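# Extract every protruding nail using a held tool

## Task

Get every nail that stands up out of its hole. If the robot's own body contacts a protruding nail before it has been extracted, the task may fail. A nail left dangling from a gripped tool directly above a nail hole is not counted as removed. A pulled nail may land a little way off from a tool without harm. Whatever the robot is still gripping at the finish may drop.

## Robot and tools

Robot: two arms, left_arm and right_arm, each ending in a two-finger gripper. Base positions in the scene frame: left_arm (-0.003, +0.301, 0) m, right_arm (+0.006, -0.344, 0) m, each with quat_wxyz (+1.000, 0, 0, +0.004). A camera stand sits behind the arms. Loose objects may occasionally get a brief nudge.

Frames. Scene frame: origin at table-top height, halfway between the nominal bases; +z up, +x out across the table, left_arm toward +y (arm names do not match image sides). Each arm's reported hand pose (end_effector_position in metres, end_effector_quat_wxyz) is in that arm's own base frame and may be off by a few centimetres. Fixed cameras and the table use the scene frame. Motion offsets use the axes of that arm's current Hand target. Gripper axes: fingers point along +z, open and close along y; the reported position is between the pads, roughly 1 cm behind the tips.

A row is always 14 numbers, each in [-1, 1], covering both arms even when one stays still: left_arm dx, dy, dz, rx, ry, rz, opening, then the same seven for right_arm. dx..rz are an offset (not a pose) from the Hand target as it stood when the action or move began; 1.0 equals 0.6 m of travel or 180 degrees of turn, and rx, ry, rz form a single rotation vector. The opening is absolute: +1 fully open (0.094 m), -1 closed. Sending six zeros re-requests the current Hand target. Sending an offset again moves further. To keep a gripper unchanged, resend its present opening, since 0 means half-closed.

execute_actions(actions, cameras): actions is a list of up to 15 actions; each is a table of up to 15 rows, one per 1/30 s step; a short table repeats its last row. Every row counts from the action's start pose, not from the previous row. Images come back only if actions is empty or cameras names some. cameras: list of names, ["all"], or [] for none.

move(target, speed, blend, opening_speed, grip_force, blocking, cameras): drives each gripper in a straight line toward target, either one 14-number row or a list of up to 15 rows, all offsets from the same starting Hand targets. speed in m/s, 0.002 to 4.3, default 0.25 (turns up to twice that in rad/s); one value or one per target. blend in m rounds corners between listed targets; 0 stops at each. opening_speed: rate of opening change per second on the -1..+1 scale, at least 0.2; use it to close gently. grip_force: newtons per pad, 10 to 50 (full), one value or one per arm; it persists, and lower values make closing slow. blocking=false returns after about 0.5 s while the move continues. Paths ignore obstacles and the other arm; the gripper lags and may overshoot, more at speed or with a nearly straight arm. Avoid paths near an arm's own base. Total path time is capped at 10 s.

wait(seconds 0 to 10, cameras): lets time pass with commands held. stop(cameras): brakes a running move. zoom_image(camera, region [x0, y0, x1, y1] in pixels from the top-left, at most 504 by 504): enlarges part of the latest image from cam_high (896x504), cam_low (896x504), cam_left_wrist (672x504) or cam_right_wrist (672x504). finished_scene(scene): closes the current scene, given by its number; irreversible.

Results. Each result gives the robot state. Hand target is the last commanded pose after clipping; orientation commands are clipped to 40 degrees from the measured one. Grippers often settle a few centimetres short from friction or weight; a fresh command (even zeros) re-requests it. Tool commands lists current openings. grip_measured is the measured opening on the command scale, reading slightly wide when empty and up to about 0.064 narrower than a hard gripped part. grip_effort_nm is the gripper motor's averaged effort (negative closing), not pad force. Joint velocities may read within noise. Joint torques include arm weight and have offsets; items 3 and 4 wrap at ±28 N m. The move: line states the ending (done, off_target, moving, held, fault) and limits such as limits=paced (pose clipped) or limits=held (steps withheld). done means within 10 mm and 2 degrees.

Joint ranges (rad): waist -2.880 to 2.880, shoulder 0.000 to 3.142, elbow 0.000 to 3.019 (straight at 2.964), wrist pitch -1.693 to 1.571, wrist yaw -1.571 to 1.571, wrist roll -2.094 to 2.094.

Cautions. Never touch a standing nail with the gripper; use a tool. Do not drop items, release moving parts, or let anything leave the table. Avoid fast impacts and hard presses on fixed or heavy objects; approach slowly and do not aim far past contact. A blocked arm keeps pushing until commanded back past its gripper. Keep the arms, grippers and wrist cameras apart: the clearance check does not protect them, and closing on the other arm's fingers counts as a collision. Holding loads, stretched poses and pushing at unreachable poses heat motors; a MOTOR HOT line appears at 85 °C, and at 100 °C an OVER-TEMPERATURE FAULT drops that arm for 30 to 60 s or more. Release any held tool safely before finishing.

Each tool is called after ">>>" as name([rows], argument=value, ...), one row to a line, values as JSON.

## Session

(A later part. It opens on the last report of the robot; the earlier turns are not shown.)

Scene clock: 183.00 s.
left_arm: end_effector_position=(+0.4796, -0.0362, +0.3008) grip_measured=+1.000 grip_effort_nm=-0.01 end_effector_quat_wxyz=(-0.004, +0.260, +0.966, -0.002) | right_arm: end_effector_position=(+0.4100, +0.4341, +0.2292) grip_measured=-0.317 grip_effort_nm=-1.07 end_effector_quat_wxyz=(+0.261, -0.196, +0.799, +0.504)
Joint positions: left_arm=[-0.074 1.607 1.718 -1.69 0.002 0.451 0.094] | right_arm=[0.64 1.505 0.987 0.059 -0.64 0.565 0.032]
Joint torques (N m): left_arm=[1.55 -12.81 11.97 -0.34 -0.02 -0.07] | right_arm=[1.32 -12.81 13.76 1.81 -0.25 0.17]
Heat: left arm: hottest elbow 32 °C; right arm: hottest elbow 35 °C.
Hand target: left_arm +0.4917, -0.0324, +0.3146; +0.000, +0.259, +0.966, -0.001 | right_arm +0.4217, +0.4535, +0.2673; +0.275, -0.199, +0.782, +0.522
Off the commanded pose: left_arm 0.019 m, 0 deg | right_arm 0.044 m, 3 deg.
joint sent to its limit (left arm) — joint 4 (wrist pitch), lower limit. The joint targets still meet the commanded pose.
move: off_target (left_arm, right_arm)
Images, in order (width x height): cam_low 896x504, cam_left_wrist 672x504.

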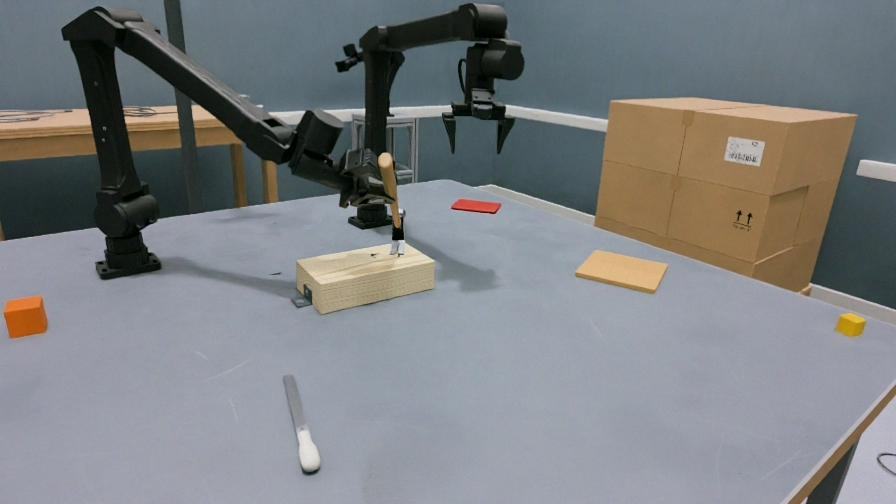

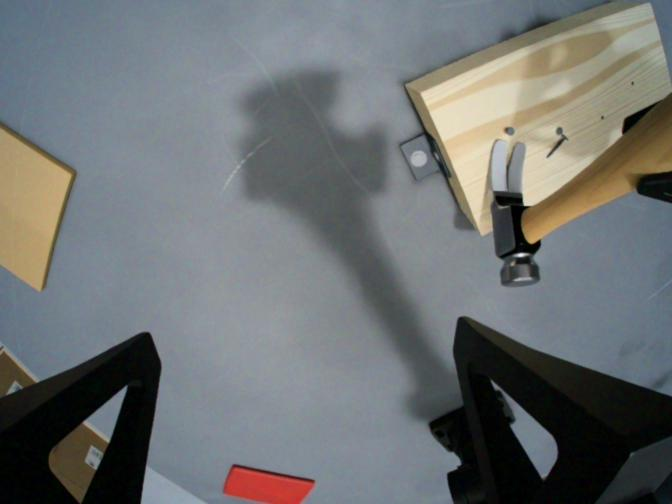

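>>> move(target=[0,0,0,0,0,0,1,-0.01,0.009,0.005,0,0,0,-1], speed=0.12, cameras=["cam_left_wrist","cam_low"])

>>> zoom_image(camera="cam_left_wrist", region=[460, 100, 560, 200])

>>> zoom_image(camera="cam_low", region=[360, 210, 440, 290])

Scene clock: 184.07 s.
left_arm: end_effector_position=(+0.4796, -0.0362, +0.3008) grip_measured=+1.000 grip_effort_nm=0.00 end_effector_quat_wxyz=(-0.004, +0.260, +0.966, -0.002) | right_arm: end_effector_position=(+0.4088, +0.4376, +0.2297) grip_measured=-0.317 grip_effort_nm=-1.07 end_effector_quat_wxyz=(+0.257, -0.196, +0.803, +0.501)
Joint positions: left_arm=[-0.074 1.607 1.718 -1.69 0.002 0.451 0.094] | right_arm=[0.647 1.507 0.999 0.037 -0.634 0.565 0.032]
Joint torques (N m): left_arm=[1.55 -12.81 11.93 -0.34 -0.02 -0.06] | right_arm=[1.49 -13.1 14.31 1.81 -0.4 0.19]
Heat: left arm: hottest elbow 32 °C; right arm: hottest elbow 35 °C.
Hand target: left_arm +0.4917, -0.0324, +0.3146; +0.000, +0.259, +0.966, -0.001 | right_arm +0.4238, +0.4584, +0.2740; +0.275, -0.199, +0.782, +0.522
Off the commanded pose: left_arm 0.019 m, 0 deg | right_arm 0.051 m, 4 deg.
joint sent to its limit (left arm) — joint 4 (wrist pitch), lower limit. The joint targets still meet the commanded pose.
move: off_target (left_arm, right_arm)
Images, in order (width x height): cam_low 896x504, cam_left_wrist 672x504.

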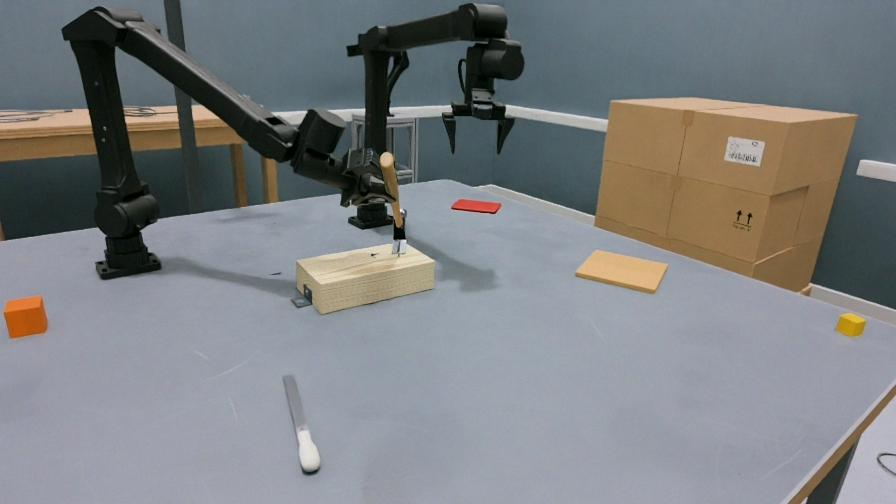

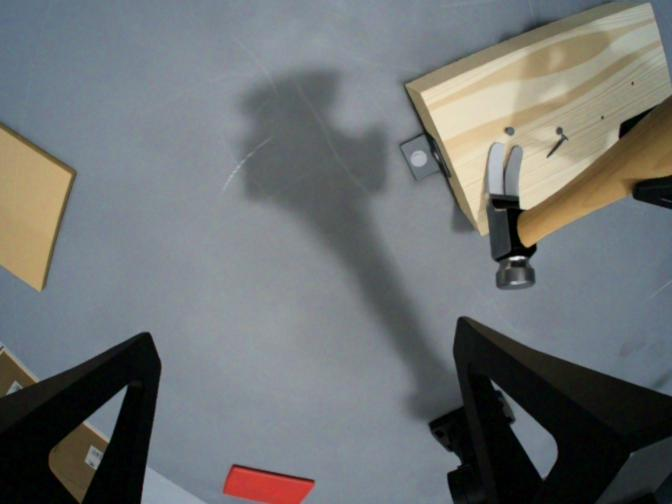

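Scaled by 5.040 from the camera's 672x504 image, which has a finer 960x720 frame.

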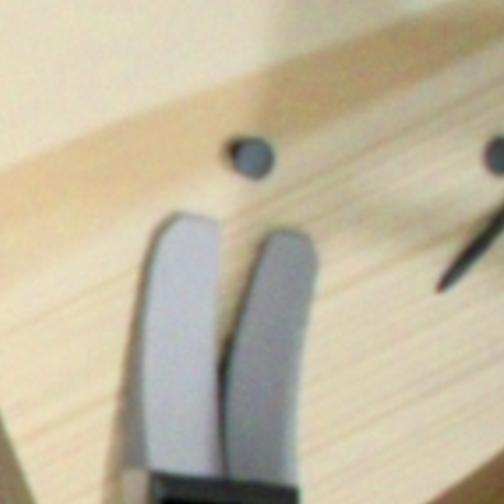

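Scaled by 6.300 from the camera's 896x504 image, which has a finer 1280x720 frame.

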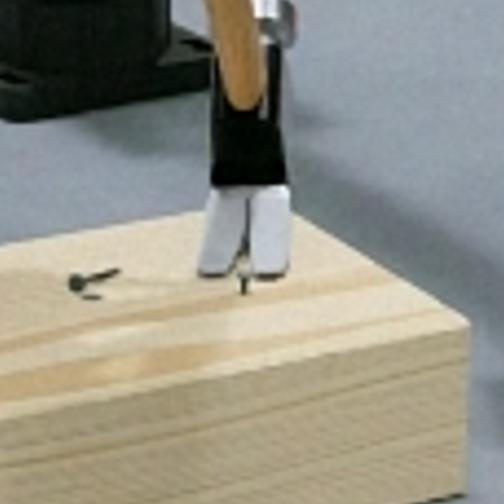

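>>> move(target=[0,0,0,0,0,0,1,-0.018,-0.058,-0.004,0,0,0,-1], speed=0.12, cameras=["cam_left_wrist","cam_low"])

>>> zoom_image(camera="cam_left_wrist", region=[460, 100, 560, 200])

>>> zoom_image(camera="cam_low", region=[360, 210, 440, 290])

Scene clock: 185.37 s.
left_arm: end_effector_position=(+0.4796, -0.0362, +0.3008) grip_measured=+1.000 grip_effort_nm=-0.01 end_effector_quat_wxyz=(-0.004, +0.260, +0.966, -0.002) | right_arm: end_effector_position=(+0.4269, +0.4337, +0.2270) grip_measured=-0.317 grip_effort_nm=-1.07 end_effector_quat_wxyz=(+0.246, -0.195, +0.799, +0.513)
Joint positions: left_arm=[-0.074 1.607 1.718 -1.69 0.002 0.451 0.094] | right_arm=[0.61 1.548 1.034 0.036 -0.693 0.565 0.032]
Joint torques (N m): left_arm=[1.61 -12.86 11.97 -0.31 -0.02 -0.07] | right_arm=[-0.26 -12.4 13.15 2.52 -0.15 -0.18]
Heat: left arm: hottest elbow 32 °C; right arm: hottest elbow 35 °C.
Hand target: left_arm +0.4917, -0.0324, +0.3146; +0.000, +0.259, +0.966, -0.001 | right_arm +0.4524, +0.4434, +0.2570; +0.275, -0.199, +0.782, +0.522
Off the commanded pose: left_arm 0.019 m, 0 deg | right_arm 0.041 m, 4 deg.
joint sent to its limit (left arm) — joint 4 (wrist pitch), lower limit. The joint targets still meet the commanded pose.
move: off_target (left_arm, right_arm)
Images, in order (width x height): cam_low 896x504, cam_left_wrist 672x504.

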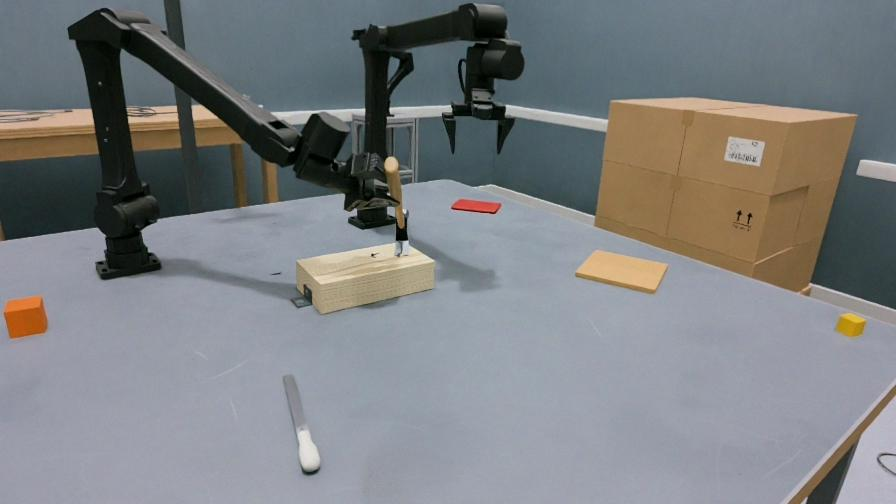

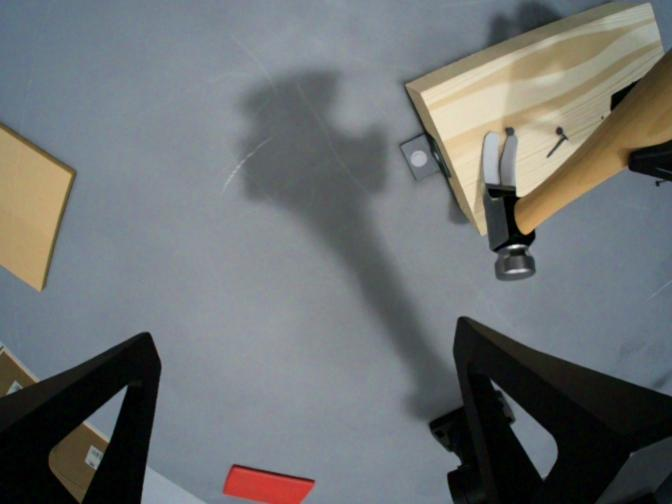

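Scaled by 5.040 from the camera's 672x504 image, which has a finer 960x720 frame.

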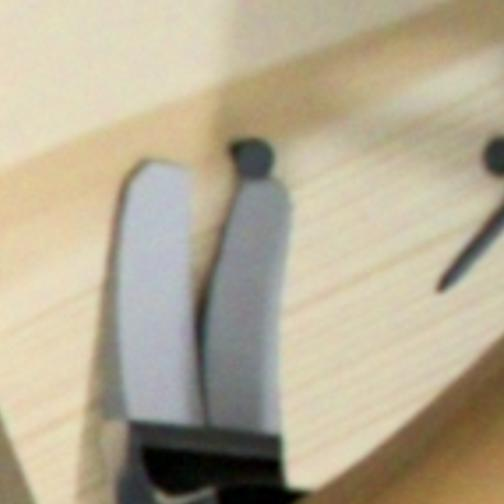

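Scaled by 6.300 from the camera's 896x504 image, which has a finer 1280x720 frame.

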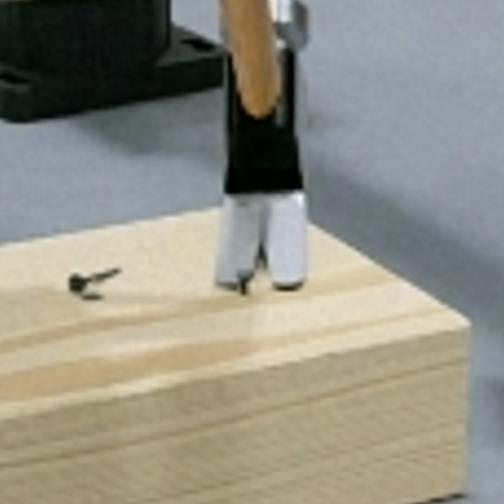

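>>> move(target=[0,0,0,0,0,0,1,0.04,0.042,0.016,0,0,0,-1], speed=0.12, cameras=["cam_left_wrist","cam_low"])

>>> zoom_image(camera="cam_left_wrist", region=[460, 100, 560, 200])

Scene clock: 186.60 s.
left_arm: end_effector_position=(+0.4796, -0.0362, +0.3008) grip_measured=+1.000 grip_effort_nm=-0.01 end_effector_quat_wxyz=(-0.004, +0.260, +0.966, -0.002) | right_arm: end_effector_position=(+0.4215, +0.4485, +0.2291) grip_measured=-0.317 grip_effort_nm=-1.07 end_effector_quat_wxyz=(+0.263, -0.196, +0.799, +0.504)
Joint positions: left_arm=[-0.074 1.607 1.718 -1.69 0.002 0.451 0.094] | right_arm=[0.65 1.548 1.034 0.062 -0.63 0.571 0.032]
Joint torques (N m): left_arm=[1.61 -12.75 11.99 -0.34 -0.02 -0.07] | right_arm=[2.26 -14.33 10 2.76 -0.2 0.12]
Heat: left arm: hottest elbow 32 °C; right arm: hottest elbow 35 °C.
Hand target: left_arm +0.4917, -0.0324, +0.3146; +0.000, +0.259, +0.966, -0.001 | right_arm +0.4209, +0.4613, +0.2568; +0.275, -0.199, +0.782, +0.523
Off the commanded pose: left_arm 0.019 m, 0 deg | right_arm 0.030 m, 3 deg.
joint sent to its limit (left arm) — joint 4 (wrist pitch), lower limit. The joint targets still meet the commanded pose.
move: off_target (left_arm, right_arm)
Images, in order (width x height): cam_low 896x504, cam_left_wrist 672x504.

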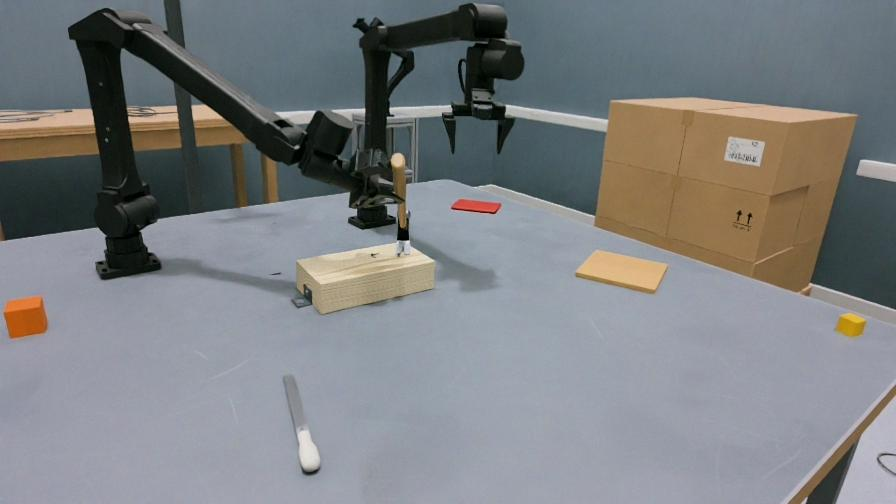

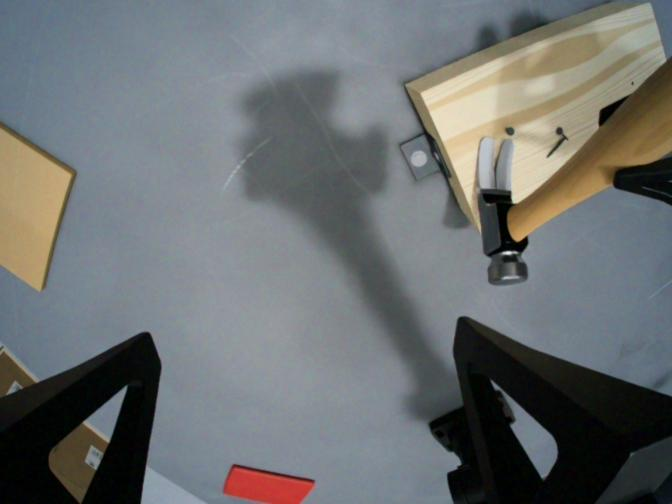

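Scaled by 5.040 from the camera's 672x504 image, which has a finer 960x720 frame.

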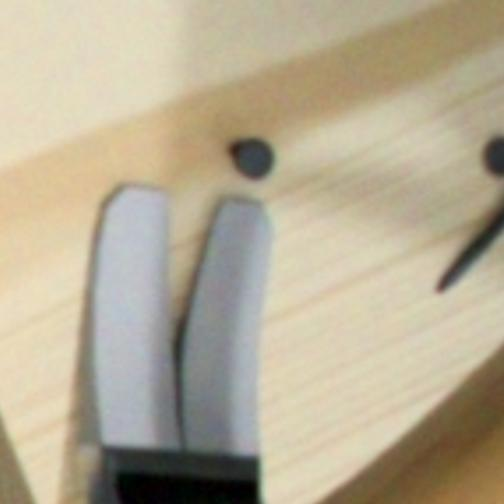

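>>> move(target=[0,0,0,0,0,0,1,0.015,0,-0.0335,0,0,0,-1], speed=0.12, cameras=["cam_left_wrist"])

>>> zoom_image(camera="cam_left_wrist", region=[460, 100, 560, 200])

Scene clock: 189.13 s.
left_arm: end_effector_position=(+0.4796, -0.0362, +0.3008) grip_measured=+1.000 grip_effort_nm=0.00 end_effector_quat_wxyz=(-0.004, +0.260, +0.966, -0.002) | right_arm: end_effector_position=(+0.4133, +0.4436, +0.2292) grip_measured=-0.317 grip_effort_nm=-1.07 end_effector_quat_wxyz=(+0.260, -0.198, +0.798, +0.506)
Joint positions: left_arm=[-0.074 1.607 1.718 -1.69 0.002 0.451 0.094] | right_arm=[0.65 1.527 1.01 0.062 -0.637 0.571 0.032]
Joint torques (N m): left_arm=[1.61 -12.86 11.97 -0.34 -0.02 -0.08] | right_arm=[0.03 -15.68 7.86 2.84 -0.51 0.09]
Heat: left arm: hottest elbow 32 °C; right arm: hottest elbow 35 °C.
Hand target: left_arm +0.4917, -0.0324, +0.3146; +0.000, +0.259, +0.966, -0.001 | right_arm +0.4094, +0.4425, +0.2569; +0.275, -0.199, +0.782, +0.523
Off the commanded pose: left_arm 0.019 m, 0 deg | right_arm 0.028 m, 3 deg.
joint sent to its limit (left arm) — joint 4 (wrist pitch), lower limit. The joint targets still meet the commanded pose.
move: off_target (left_arm, right_arm)
Images, in order (width x height): cam_left_wrist 672x504.

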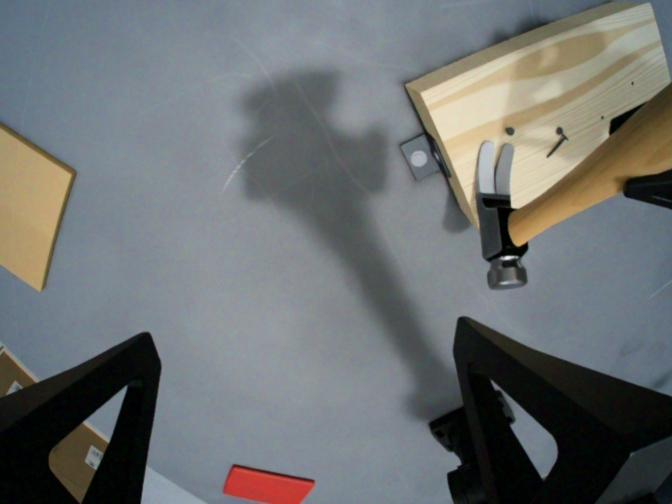

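Scaled by 5.040 from the camera's 672x504 image, which has a finer 960x720 frame.

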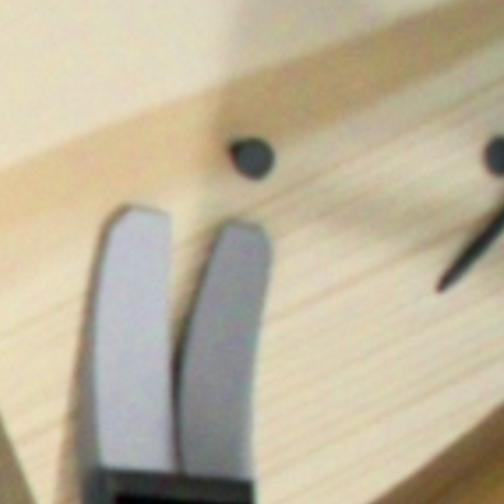

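>>> move(target=[0,0,0,0,0,0,1,0.006,-0.006,-0.022,0,0,0,-1], speed=0.12, cameras=["cam_left_wrist"])

>>> zoom_image(camera="cam_left_wrist", region=[460, 100, 560, 200])

Scene clock: 190.23 s.
left_arm: end_effector_position=(+0.4796, -0.0362, +0.3008) grip_measured=+1.000 grip_effort_nm=0.00 end_effector_quat_wxyz=(-0.004, +0.260, +0.966, -0.002) | right_arm: end_effector_position=(+0.4058, +0.4333, +0.2283) grip_measured=-0.317 grip_effort_nm=-1.07 end_effector_quat_wxyz=(+0.255, -0.197, +0.798, +0.509)
Joint positions: left_arm=[-0.074 1.607 1.718 -1.69 0.002 0.451 0.094] | right_arm=[0.639 1.501 0.978 0.062 -0.656 0.571 0.032]
Joint torques (N m): left_arm=[1.67 -12.81 11.96 -0.32 -0.02 -0.07] | right_arm=[-0.38 -15.56 8.03 2.77 -0.44 -0.03]
Heat: left arm: hottest elbow 32 °C; right arm: hottest elbow 35 °C.
Hand target: left_arm +0.4917, -0.0324, +0.3146; +0.000, +0.259, +0.966, -0.001 | right_arm +0.4059, +0.4288, +0.2561; +0.275, -0.199, +0.782, +0.522
Off the commanded pose: left_arm 0.019 m, 0 deg | right_arm 0.028 m, 3 deg.
joint sent to its limit (left arm) — joint 4 (wrist pitch), lower limit. The joint targets still meet the commanded pose.
move: off_target (left_arm, right_arm)
Images, in order (width x height): cam_left_wrist 672x504.

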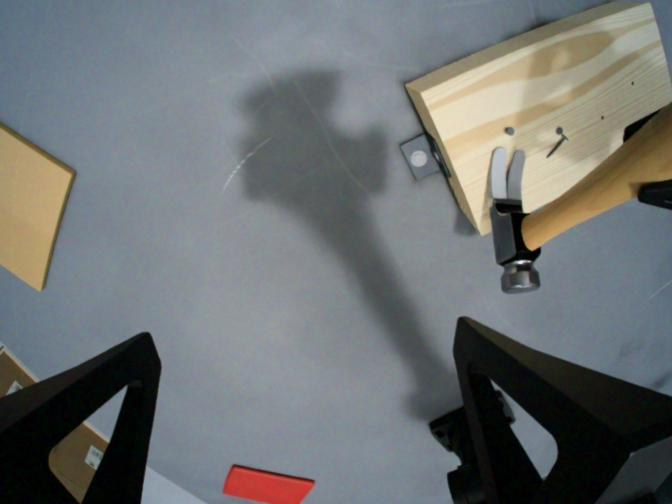

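Scaled by 5.040 from the camera's 672x504 image, which has a finer 960x720 frame.

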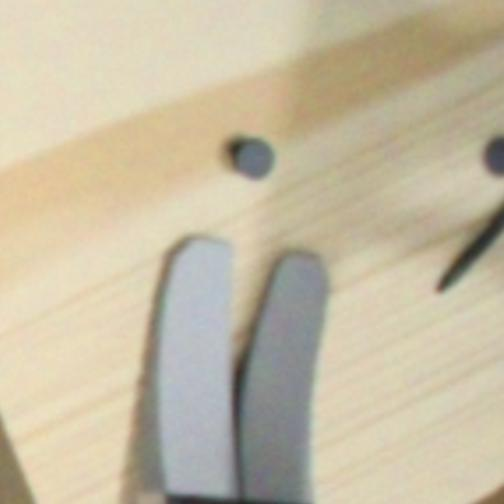

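>>> move(target=[0,0,0,0,0,0,1,-0.035,-0.04,0.0035,0,0,0,-1], speed=0.12, cameras=["cam_left_wrist"])

>>> zoom_image(camera="cam_left_wrist", region=[460, 100, 560, 200])

Scene clock: 191.40 s.
left_arm: end_effector_position=(+0.4796, -0.0362, +0.3008) grip_measured=+1.000 grip_effort_nm=0.00 end_effector_quat_wxyz=(-0.004, +0.260, +0.966, -0.002) | right_arm: end_effector_position=(+0.4165, +0.4185, +0.2274) grip_measured=-0.317 grip_effort_nm=-1.07 end_effector_quat_wxyz=(+0.252, -0.198, +0.795, +0.515)
Joint positions: left_arm=[-0.074 1.607 1.718 -1.69 0.002 0.451 0.094] | right_arm=[0.596 1.507 0.978 0.062 -0.708 0.555 0.032]
Joint torques (N m): left_arm=[1.67 -12.81 11.96 -0.35 -0.03 -0.07] | right_arm=[-0.97 -12.34 11.69 2.15 -0.24 -0.17]
Heat: left arm: hottest elbow 32 °C; right arm: hottest elbow 35 °C.
Hand target: left_arm +0.4917, -0.0324, +0.3146; +0.000, +0.259, +0.966, -0.001 | right_arm +0.4369, +0.4223, +0.2521; +0.275, -0.199, +0.782, +0.523
Off the commanded pose: left_arm 0.019 m, 0 deg | right_arm 0.032 m, 3 deg.
joint sent to its limit (left arm) — joint 4 (wrist pitch), lower limit. The joint targets still meet the commanded pose.
move: off_target (left_arm, right_arm)
Images, in order (width x height): cam_left_wrist 672x504.

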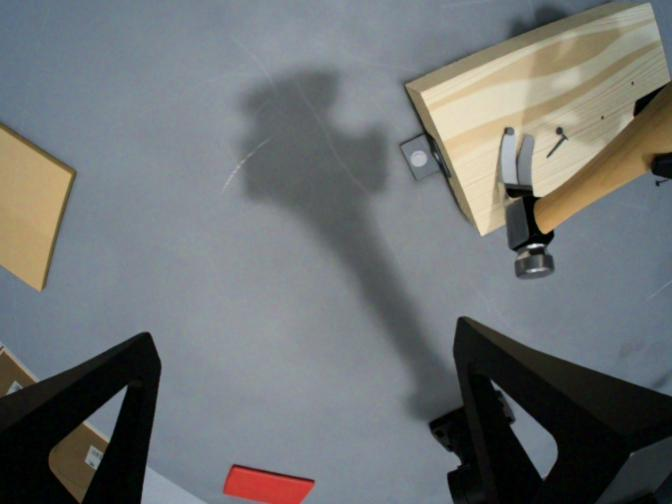

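Scaled by 5.040 from the camera's 672x504 image, which has a finer 960x720 frame.

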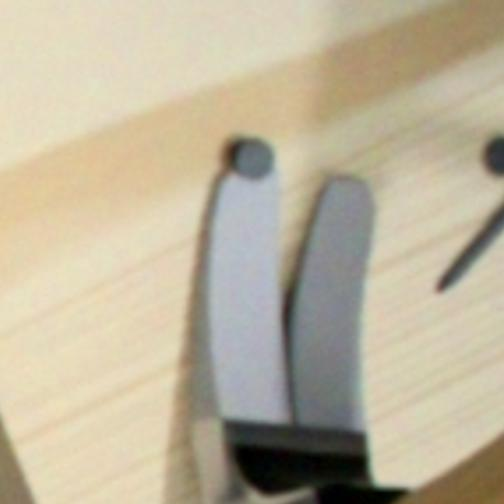

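>>> move([
  [0,0,0,0,0,0,1,0.03,0.038,0.026,0,0,0,-1],
  [0,0,0,0,0,0,1,0.012,0.033,0.053,0,0,0,-1],
], speed=0.12, cameras=["cam_left_wrist"])

>>> zoom_image(camera="cam_left_wrist", region=[460, 100, 560, 200])

Scene clock: 193.37 s.
left_arm: end_effector_position=(+0.4796, -0.0362, +0.3008) grip_measured=+1.000 grip_effort_nm=-0.01 end_effector_quat_wxyz=(-0.004, +0.260, +0.966, -0.002) | right_arm: end_effector_position=(+0.4146, +0.4392, +0.2288) grip_measured=-0.317 grip_effort_nm=-1.07 end_effector_quat_wxyz=(+0.267, -0.199, +0.795, +0.507)
Joint positions: left_arm=[-0.074 1.607 1.718 -1.69 0.002 0.451 0.094] | right_arm=[0.642 1.523 0.998 0.083 -0.64 0.564 0.032]
Joint torques (N m): left_arm=[1.55 -12.75 11.97 -0.32 -0.02 -0.07] | right_arm=[1.14 -11.11 12.71 2.39 -0.19 0.13]
Heat: left arm: hottest elbow 33 °C; right arm: hottest elbow 35 °C.
Hand target: left_arm +0.4917, -0.0324, +0.3146; +0.000, +0.259, +0.966, -0.001 | right_arm +0.4266, +0.4589, +0.2517; +0.275, -0.199, +0.782, +0.522
Off the commanded pose: left_arm 0.019 m, 0 deg | right_arm 0.033 m, 3 deg.
joint sent to its limit (left arm) — joint 4 (wrist pitch), lower limit. The joint targets still meet the commanded pose.
move: off_target (left_arm, right_arm)
Images, in order (width x height): cam_left_wrist 672x504.

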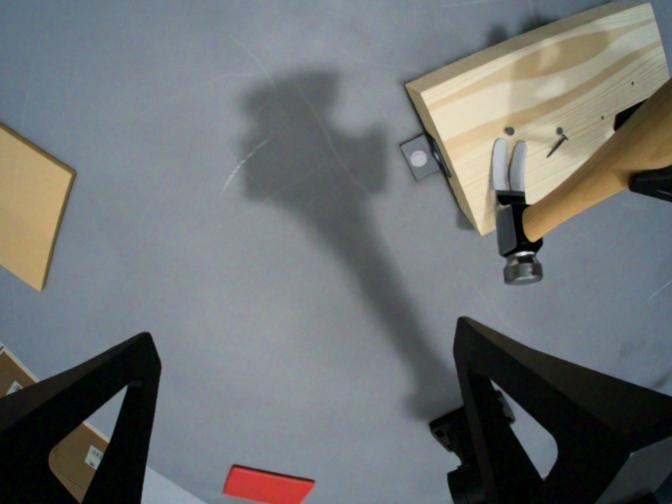

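Scaled by 5.040 from the camera's 672x504 image, which has a finer 960x720 frame.

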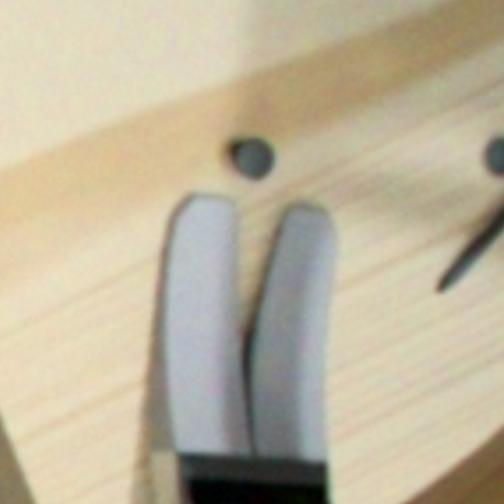

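>>> move(target=[0,0,0,0,0,0,1,-0.013,0.025,0.02,0,0,0,-1], speed=0.12, cameras=["cam_left_wrist"])

>>> zoom_image(camera="cam_left_wrist", region=[460, 100, 560, 200])

Scene clock: 194.53 s.
left_arm: end_effector_position=(+0.4796, -0.0362, +0.3008) grip_measured=+1.000 grip_effort_nm=0.00 end_effector_quat_wxyz=(-0.004, +0.260, +0.966, -0.002) | right_arm: end_effector_position=(+0.4131, +0.4564, +0.2303) grip_measured=-0.317 grip_effort_nm=-1.07 end_effector_quat_wxyz=(+0.266, -0.202, +0.796, +0.504)
Joint positions: left_arm=[-0.074 1.607 1.718 -1.69 0.002 0.451 0.094] | right_arm=[0.672 1.544 1.029 0.072 -0.613 0.57 0.032]
Joint torques (N m): left_arm=[1.61 -12.86 11.96 -0.32 -0.03 -0.07] | right_arm=[1.26 -12.92 13.71 1.91 -0.27 0.24]
Heat: left arm: hottest elbow 33 °C; right arm: hottest elbow 35 °C.
Hand target: left_arm +0.4917, -0.0324, +0.3146; +0.000, +0.259, +0.966, -0.001 | right_arm +0.4263, +0.4757, +0.2637; +0.275, -0.199, +0.782, +0.522
Off the commanded pose: left_arm 0.019 m, 0 deg | right_arm 0.041 m, 3 deg.
joint sent to its limit (left arm) — joint 4 (wrist pitch), lower limit. The joint targets still meet the commanded pose.
move: off_target (left_arm, right_arm)
Images, in order (width x height): cam_left_wrist 672x504.

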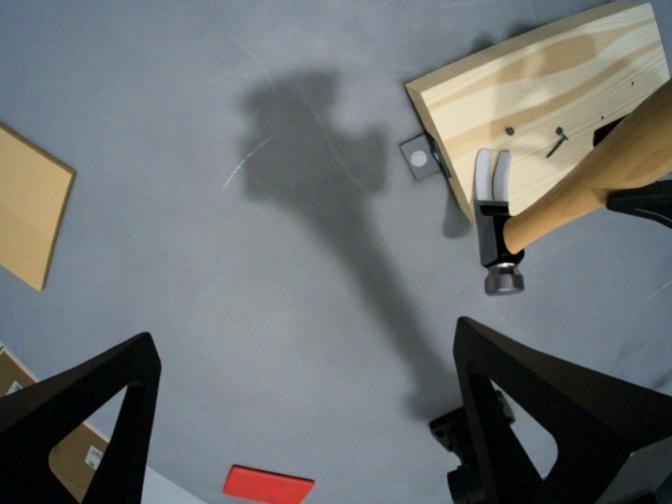

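Scaled by 5.040 from the camera's 672x504 image, which has a finer 960x720 frame.

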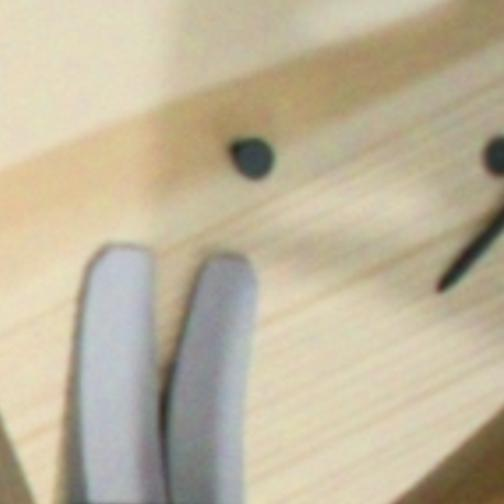

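>>> move(target=[0,0,0,0,0,0,1,-0.014,-0.048,-0.0375,0,0,0,-1], speed=0.12, cameras=["cam_left_wrist","cam_low"])

>>> zoom_image(camera="cam_left_wrist", region=[460, 100, 560, 200])

>>> zoom_image(camera="cam_low", region=[360, 210, 440, 290])

Scene clock: 196.07 s.
left_arm: end_effector_position=(+0.4796, -0.0362, +0.3008) grip_measured=+1.000 grip_effort_nm=0.00 end_effector_quat_wxyz=(-0.004, +0.260, +0.966, -0.002) | right_arm: end_effector_position=(+0.4277, +0.4371, +0.2283) grip_measured=-0.317 grip_effort_nm=-1.07 end_effector_quat_wxyz=(+0.256, -0.196, +0.795, +0.514)
Joint positions: left_arm=[-0.074 1.607 1.718 -1.69 0.002 0.451 0.094] | right_arm=[0.617 1.551 1.03 0.068 -0.68 0.568 0.032]
Joint torques (N m): left_arm=[1.49 -12.81 11.96 -0.29 -0.03 -0.07] | right_arm=[-0.26 -13.33 12.34 1.76 -0.28 -0.12]
Heat: left arm: hottest elbow 33 °C; right arm: hottest elbow 36 °C.
Hand target: left_arm +0.4917, -0.0324, +0.3146; +0.000, +0.259, +0.966, -0.001 | right_arm +0.4450, +0.4444, +0.2556; +0.275, -0.199, +0.782, +0.523
Off the commanded pose: left_arm 0.019 m, 0 deg | right_arm 0.033 m, 3 deg.
joint sent to its limit (left arm) — joint 4 (wrist pitch), lower limit. The joint targets still meet the commanded pose.
move: off_target (left_arm, right_arm)
Images, in order (width x height): cam_low 896x504, cam_left_wrist 672x504.

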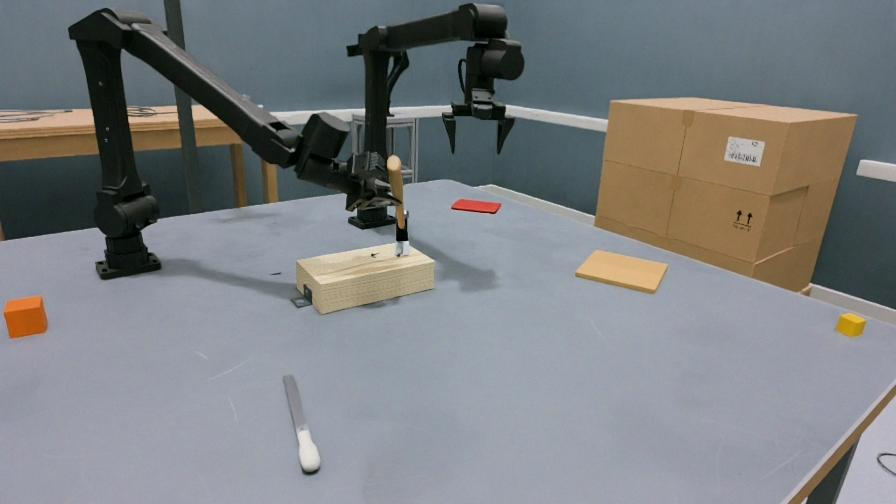

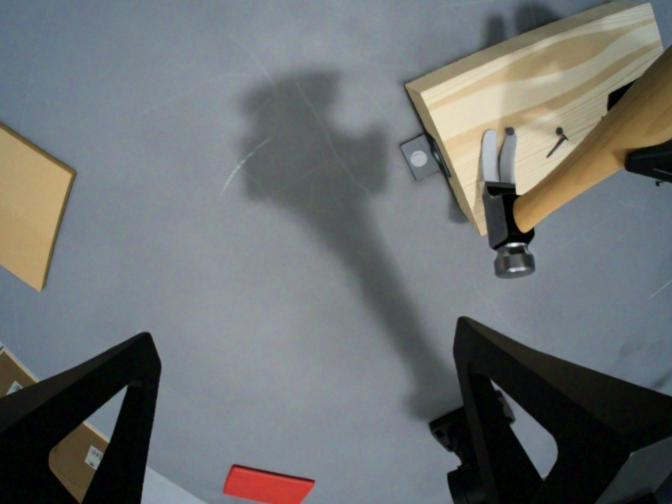

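Scaled by 5.040 from the camera's 672x504 image, which has a finer 960x720 frame.

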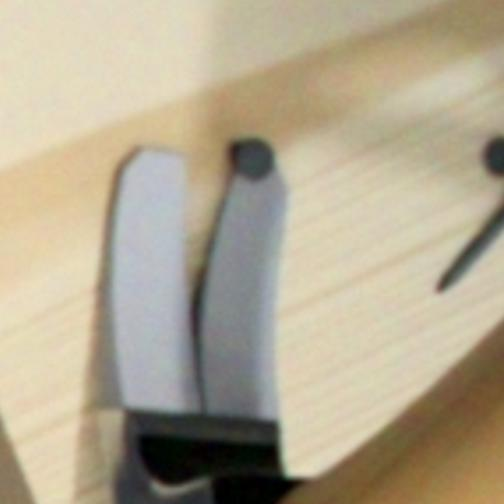

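Scaled by 6.300 from the camera's 896x504 image, which has a finer 1280x720 frame.

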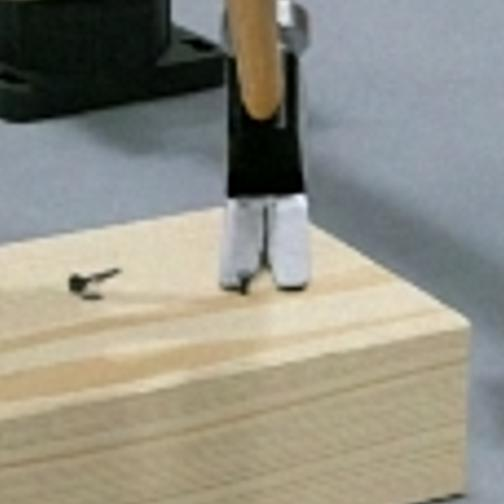

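>>> move(target=[0,0,0,0,0,0,1,0.019,0.044,0.02,0,0,0,-1], speed=0.12, cameras=["cam_left_wrist"])

>>> zoom_image(camera="cam_left_wrist", region=[460, 100, 560, 200])

Scene clock: 197.20 s.
left_arm: end_effector_position=(+0.4796, -0.0362, +0.3008) grip_measured=+1.000 grip_effort_nm=0.00 end_effector_quat_wxyz=(-0.004, +0.260, +0.966, -0.002) | right_arm: end_effector_position=(+0.4224, +0.4482, +0.2289) grip_measured=-0.317 grip_effort_nm=-1.07 end_effector_quat_wxyz=(+0.266, -0.195, +0.798, +0.504)
Joint positions: left_arm=[-0.074 1.607 1.718 -1.69 0.002 0.451 0.094] | right_arm=[0.65 1.548 1.033 0.068 -0.626 0.571 0.032]
Joint torques (N m): left_arm=[1.55 -12.81 11.95 -0.31 -0.02 -0.07] | right_arm=[1.9 -14.56 11.7 1.94 -0.28 0.17]
Heat: left arm: hottest elbow 33 °C; right arm: hottest elbow 36 °C.
Hand target: left_arm +0.4917, -0.0324, +0.3146; +0.000, +0.259, +0.966, -0.001 | right_arm +0.4231, +0.4652, +0.2634; +0.275, -0.199, +0.782, +0.523
Off the commanded pose: left_arm 0.019 m, 0 deg | right_arm 0.038 m, 3 deg.
joint sent to its limit (left arm) — joint 4 (wrist pitch), lower limit. The joint targets still meet the commanded pose.
move: off_target (left_arm, right_arm)
Images, in order (width x height): cam_left_wrist 672x504.

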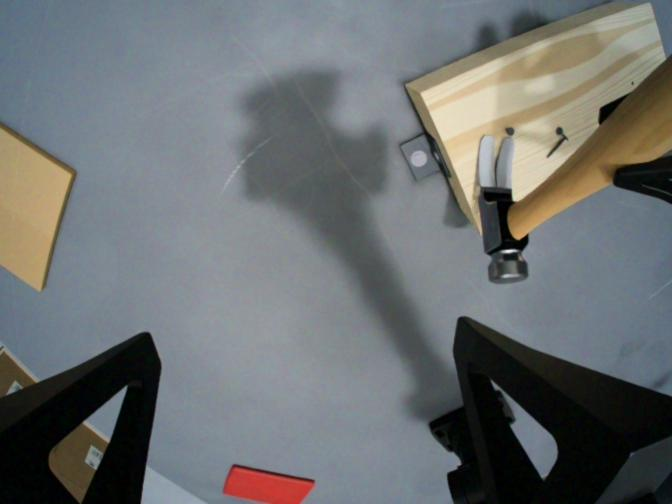

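Scaled by 5.040 from the camera's 672x504 image, which has a finer 960x720 frame.

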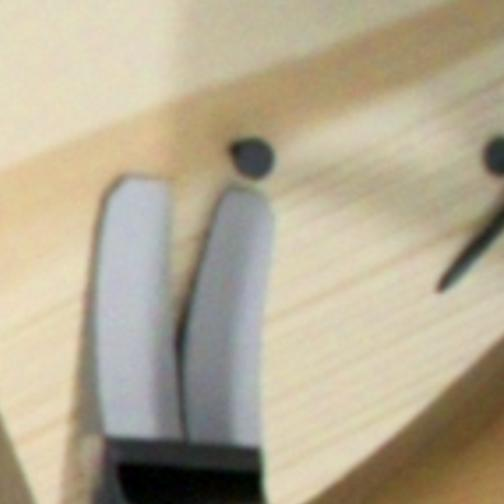

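>>> move(target=[0,0,0,0,0,0,1,0.0255,0.0157,-0.017,0,0,0,-1], speed=0.12, cameras=["cam_left_wrist"])

>>> zoom_image(camera="cam_left_wrist", region=[460, 100, 560, 200])

Scene clock: 198.40 s.
left_arm: end_effector_position=(+0.4796, -0.0362, +0.3008) grip_measured=+1.000 grip_effort_nm=0.00 end_effector_quat_wxyz=(-0.004, +0.260, +0.966, -0.002) | right_arm: end_effector_position=(+0.4112, +0.4568, +0.2307) grip_measured=-0.317 grip_effort_nm=-1.07 end_effector_quat_wxyz=(+0.265, -0.202, +0.797, +0.503)
Joint positions: left_arm=[-0.074 1.607 1.718 -1.69 0.002 0.451 0.094] | right_arm=[0.676 1.539 1.027 0.068 -0.609 0.571 0.032]
Joint torques (N m): left_arm=[1.55 -12.86 11.97 -0.31 -0.02 -0.07] | right_arm=[1.9 -16.85 8.31 2.4 -0.34 0.2]
Heat: left arm: hottest elbow 33 °C; right arm: hottest elbow 36 °C.
Hand target: left_arm +0.4917, -0.0324, +0.3146; +0.000, +0.259, +0.966, -0.001 | right_arm +0.4035, +0.4588, +0.2633; +0.275, -0.199, +0.782, +0.523
Off the commanded pose: left_arm 0.019 m, 0 deg | right_arm 0.034 m, 3 deg.
joint sent to its limit (left arm) — joint 4 (wrist pitch), lower limit. The joint targets still meet the commanded pose.
move: off_target (left_arm, right_arm)
Images, in order (width x height): cam_left_wrist 672x504.

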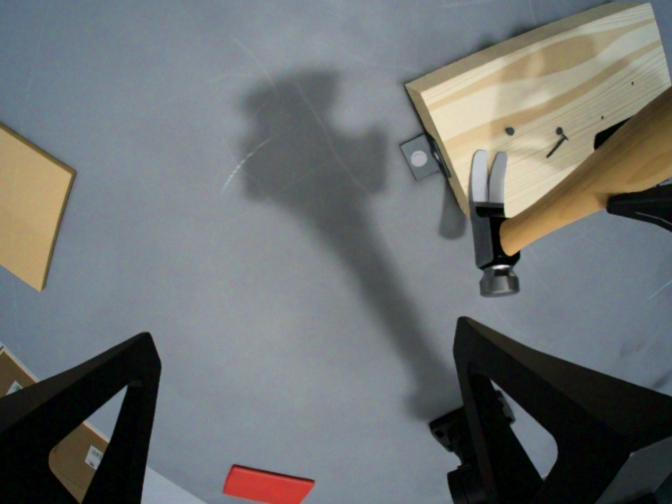

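Scaled by 5.040 from the camera's 672x504 image, which has a finer 960x720 frame.

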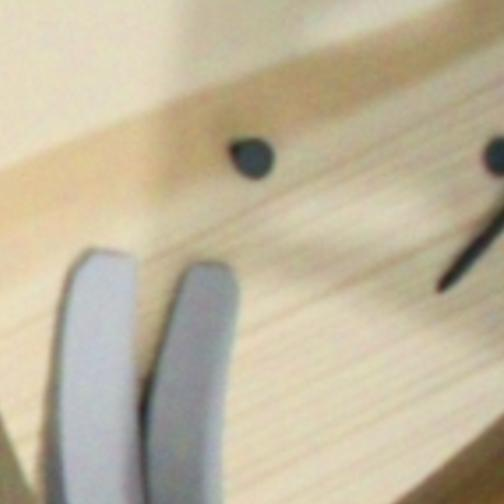

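>>> move(target=[0,0,0,0,0,0,1,0.009,0.002,-0.014,0,0,0,-1], speed=0.12, cameras=["cam_left_wrist"])

>>> zoom_image(camera="cam_left_wrist", region=[460, 100, 560, 200])

Scene clock: 199.43 s.
left_arm: end_effector_position=(+0.4796, -0.0362, +0.3008) grip_measured=+1.000 grip_effort_nm=0.00 end_effector_quat_wxyz=(-0.004, +0.260, +0.966, -0.002) | right_arm: end_effector_position=(+0.4035, +0.4506, +0.2303) grip_measured=-0.317 grip_effort_nm=-1.07 end_effector_quat_wxyz=(+0.264, -0.202, +0.798, +0.503)
Joint positions: left_arm=[-0.074 1.607 1.718 -1.69 0.002 0.451 0.094] | right_arm=[0.676 1.516 1.001 0.068 -0.609 0.571 0.032]
Joint torques (N m): left_arm=[1.67 -12.86 11.97 -0.35 -0.03 -0.07] | right_arm=[0.97 -16.44 8.32 2.54 -0.48 0.24]
Heat: left arm: hottest elbow 33 °C; right arm: hottest elbow 36 °C.
Hand target: left_arm +0.4917, -0.0324, +0.3146; +0.000, +0.259, +0.966, -0.001 | right_arm +0.3968, +0.4514, +0.2632; +0.275, -0.199, +0.782, +0.523
Off the commanded pose: left_arm 0.019 m, 0 deg | right_arm 0.034 m, 3 deg.
joint sent to its limit (left arm) — joint 4 (wrist pitch), lower limit. The joint targets still meet the commanded pose.
move: off_target (left_arm, right_arm)
Images, in order (width x height): cam_left_wrist 672x504.

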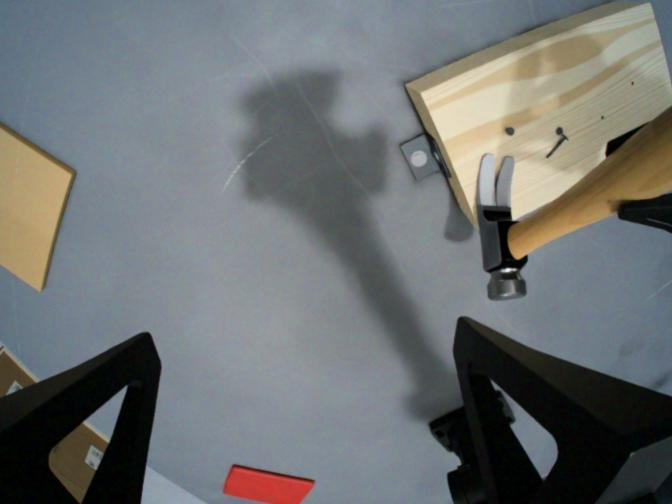

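Scaled by 5.040 from the camera's 672x504 image, which has a finer 960x720 frame.

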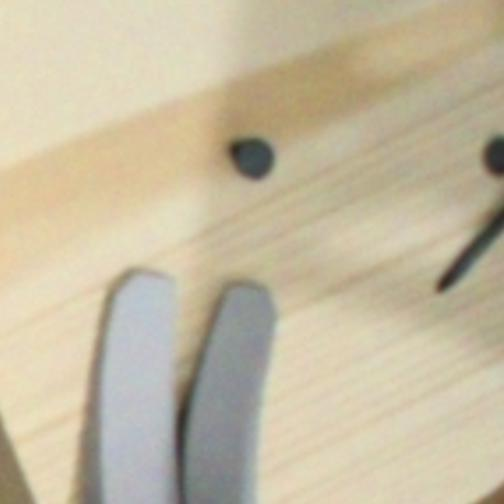

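>>> move(target=[0,0,0,0,0,0,1,-0.025,-0.05,-0.02,0,0,0,-1], speed=0.12, cameras=["cam_left_wrist","cam_low"])

>>> zoom_image(camera="cam_left_wrist", region=[460, 100, 560, 200])

>>> zoom_image(camera="cam_low", region=[360, 210, 440, 290])

Scene clock: 200.70 s.
left_arm: end_effector_position=(+0.4796, -0.0362, +0.3008) grip_measured=+1.000 grip_effort_nm=0.00 end_effector_quat_wxyz=(-0.004, +0.260, +0.966, -0.002) | right_arm: end_effector_position=(+0.4188, +0.4286, +0.2313) grip_measured=-0.317 grip_effort_nm=-1.07 end_effector_quat_wxyz=(+0.262, -0.199, +0.794, +0.511)
Joint positions: left_arm=[-0.074 1.607 1.718 -1.69 0.002 0.451 0.094] | right_arm=[0.615 1.516 0.997 0.067 -0.676 0.558 0.032]
Joint torques (N m): left_arm=[1.55 -12.81 11.95 -0.31 -0.03 -0.06] | right_arm=[-0.15 -14.74 9.4 2.22 -0.46 -0.01]
Heat: left arm: hottest elbow 33 °C; right arm: hottest elbow 36 °C.
Hand target: left_arm +0.4917, -0.0324, +0.3146; +0.000, +0.259, +0.966, -0.001 | right_arm +0.4236, +0.4294, +0.2552; +0.275, -0.199, +0.782, +0.523
Off the commanded pose: left_arm 0.019 m, 0 deg | right_arm 0.024 m, 2 deg.
joint sent to its limit (left arm) — joint 4 (wrist pitch), lower limit. The joint targets still meet the commanded pose.
move: off_target (left_arm, right_arm)
Images, in order (width x height): cam_low 896x504, cam_left_wrist 672x504.

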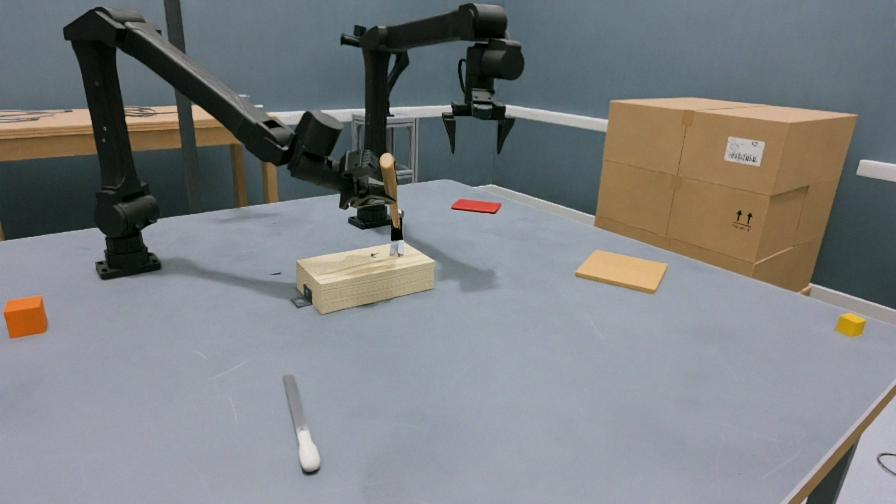

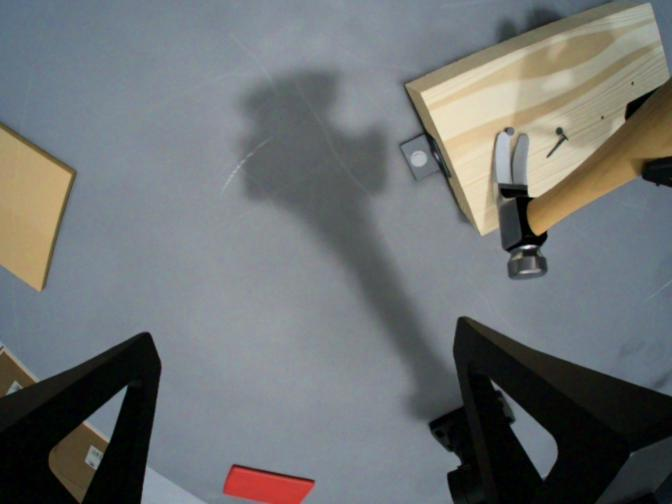

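Scaled by 5.040 from the camera's 672x504 image, which has a finer 960x720 frame.

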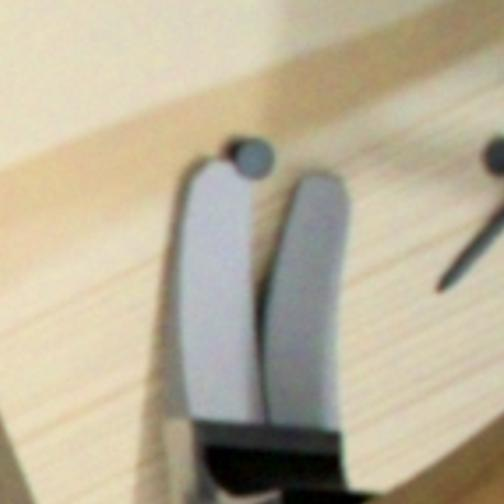

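Scaled by 6.300 from the camera's 896x504 image, which has a finer 1280x720 frame.

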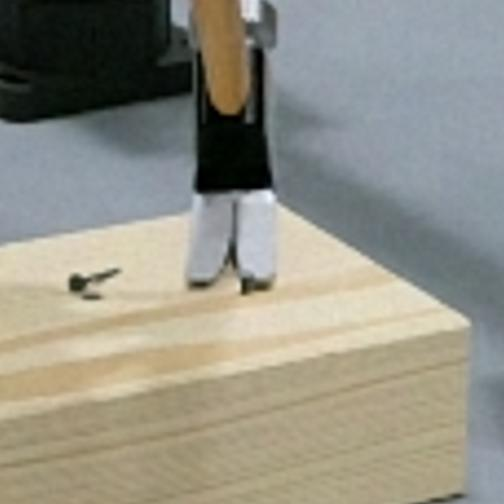

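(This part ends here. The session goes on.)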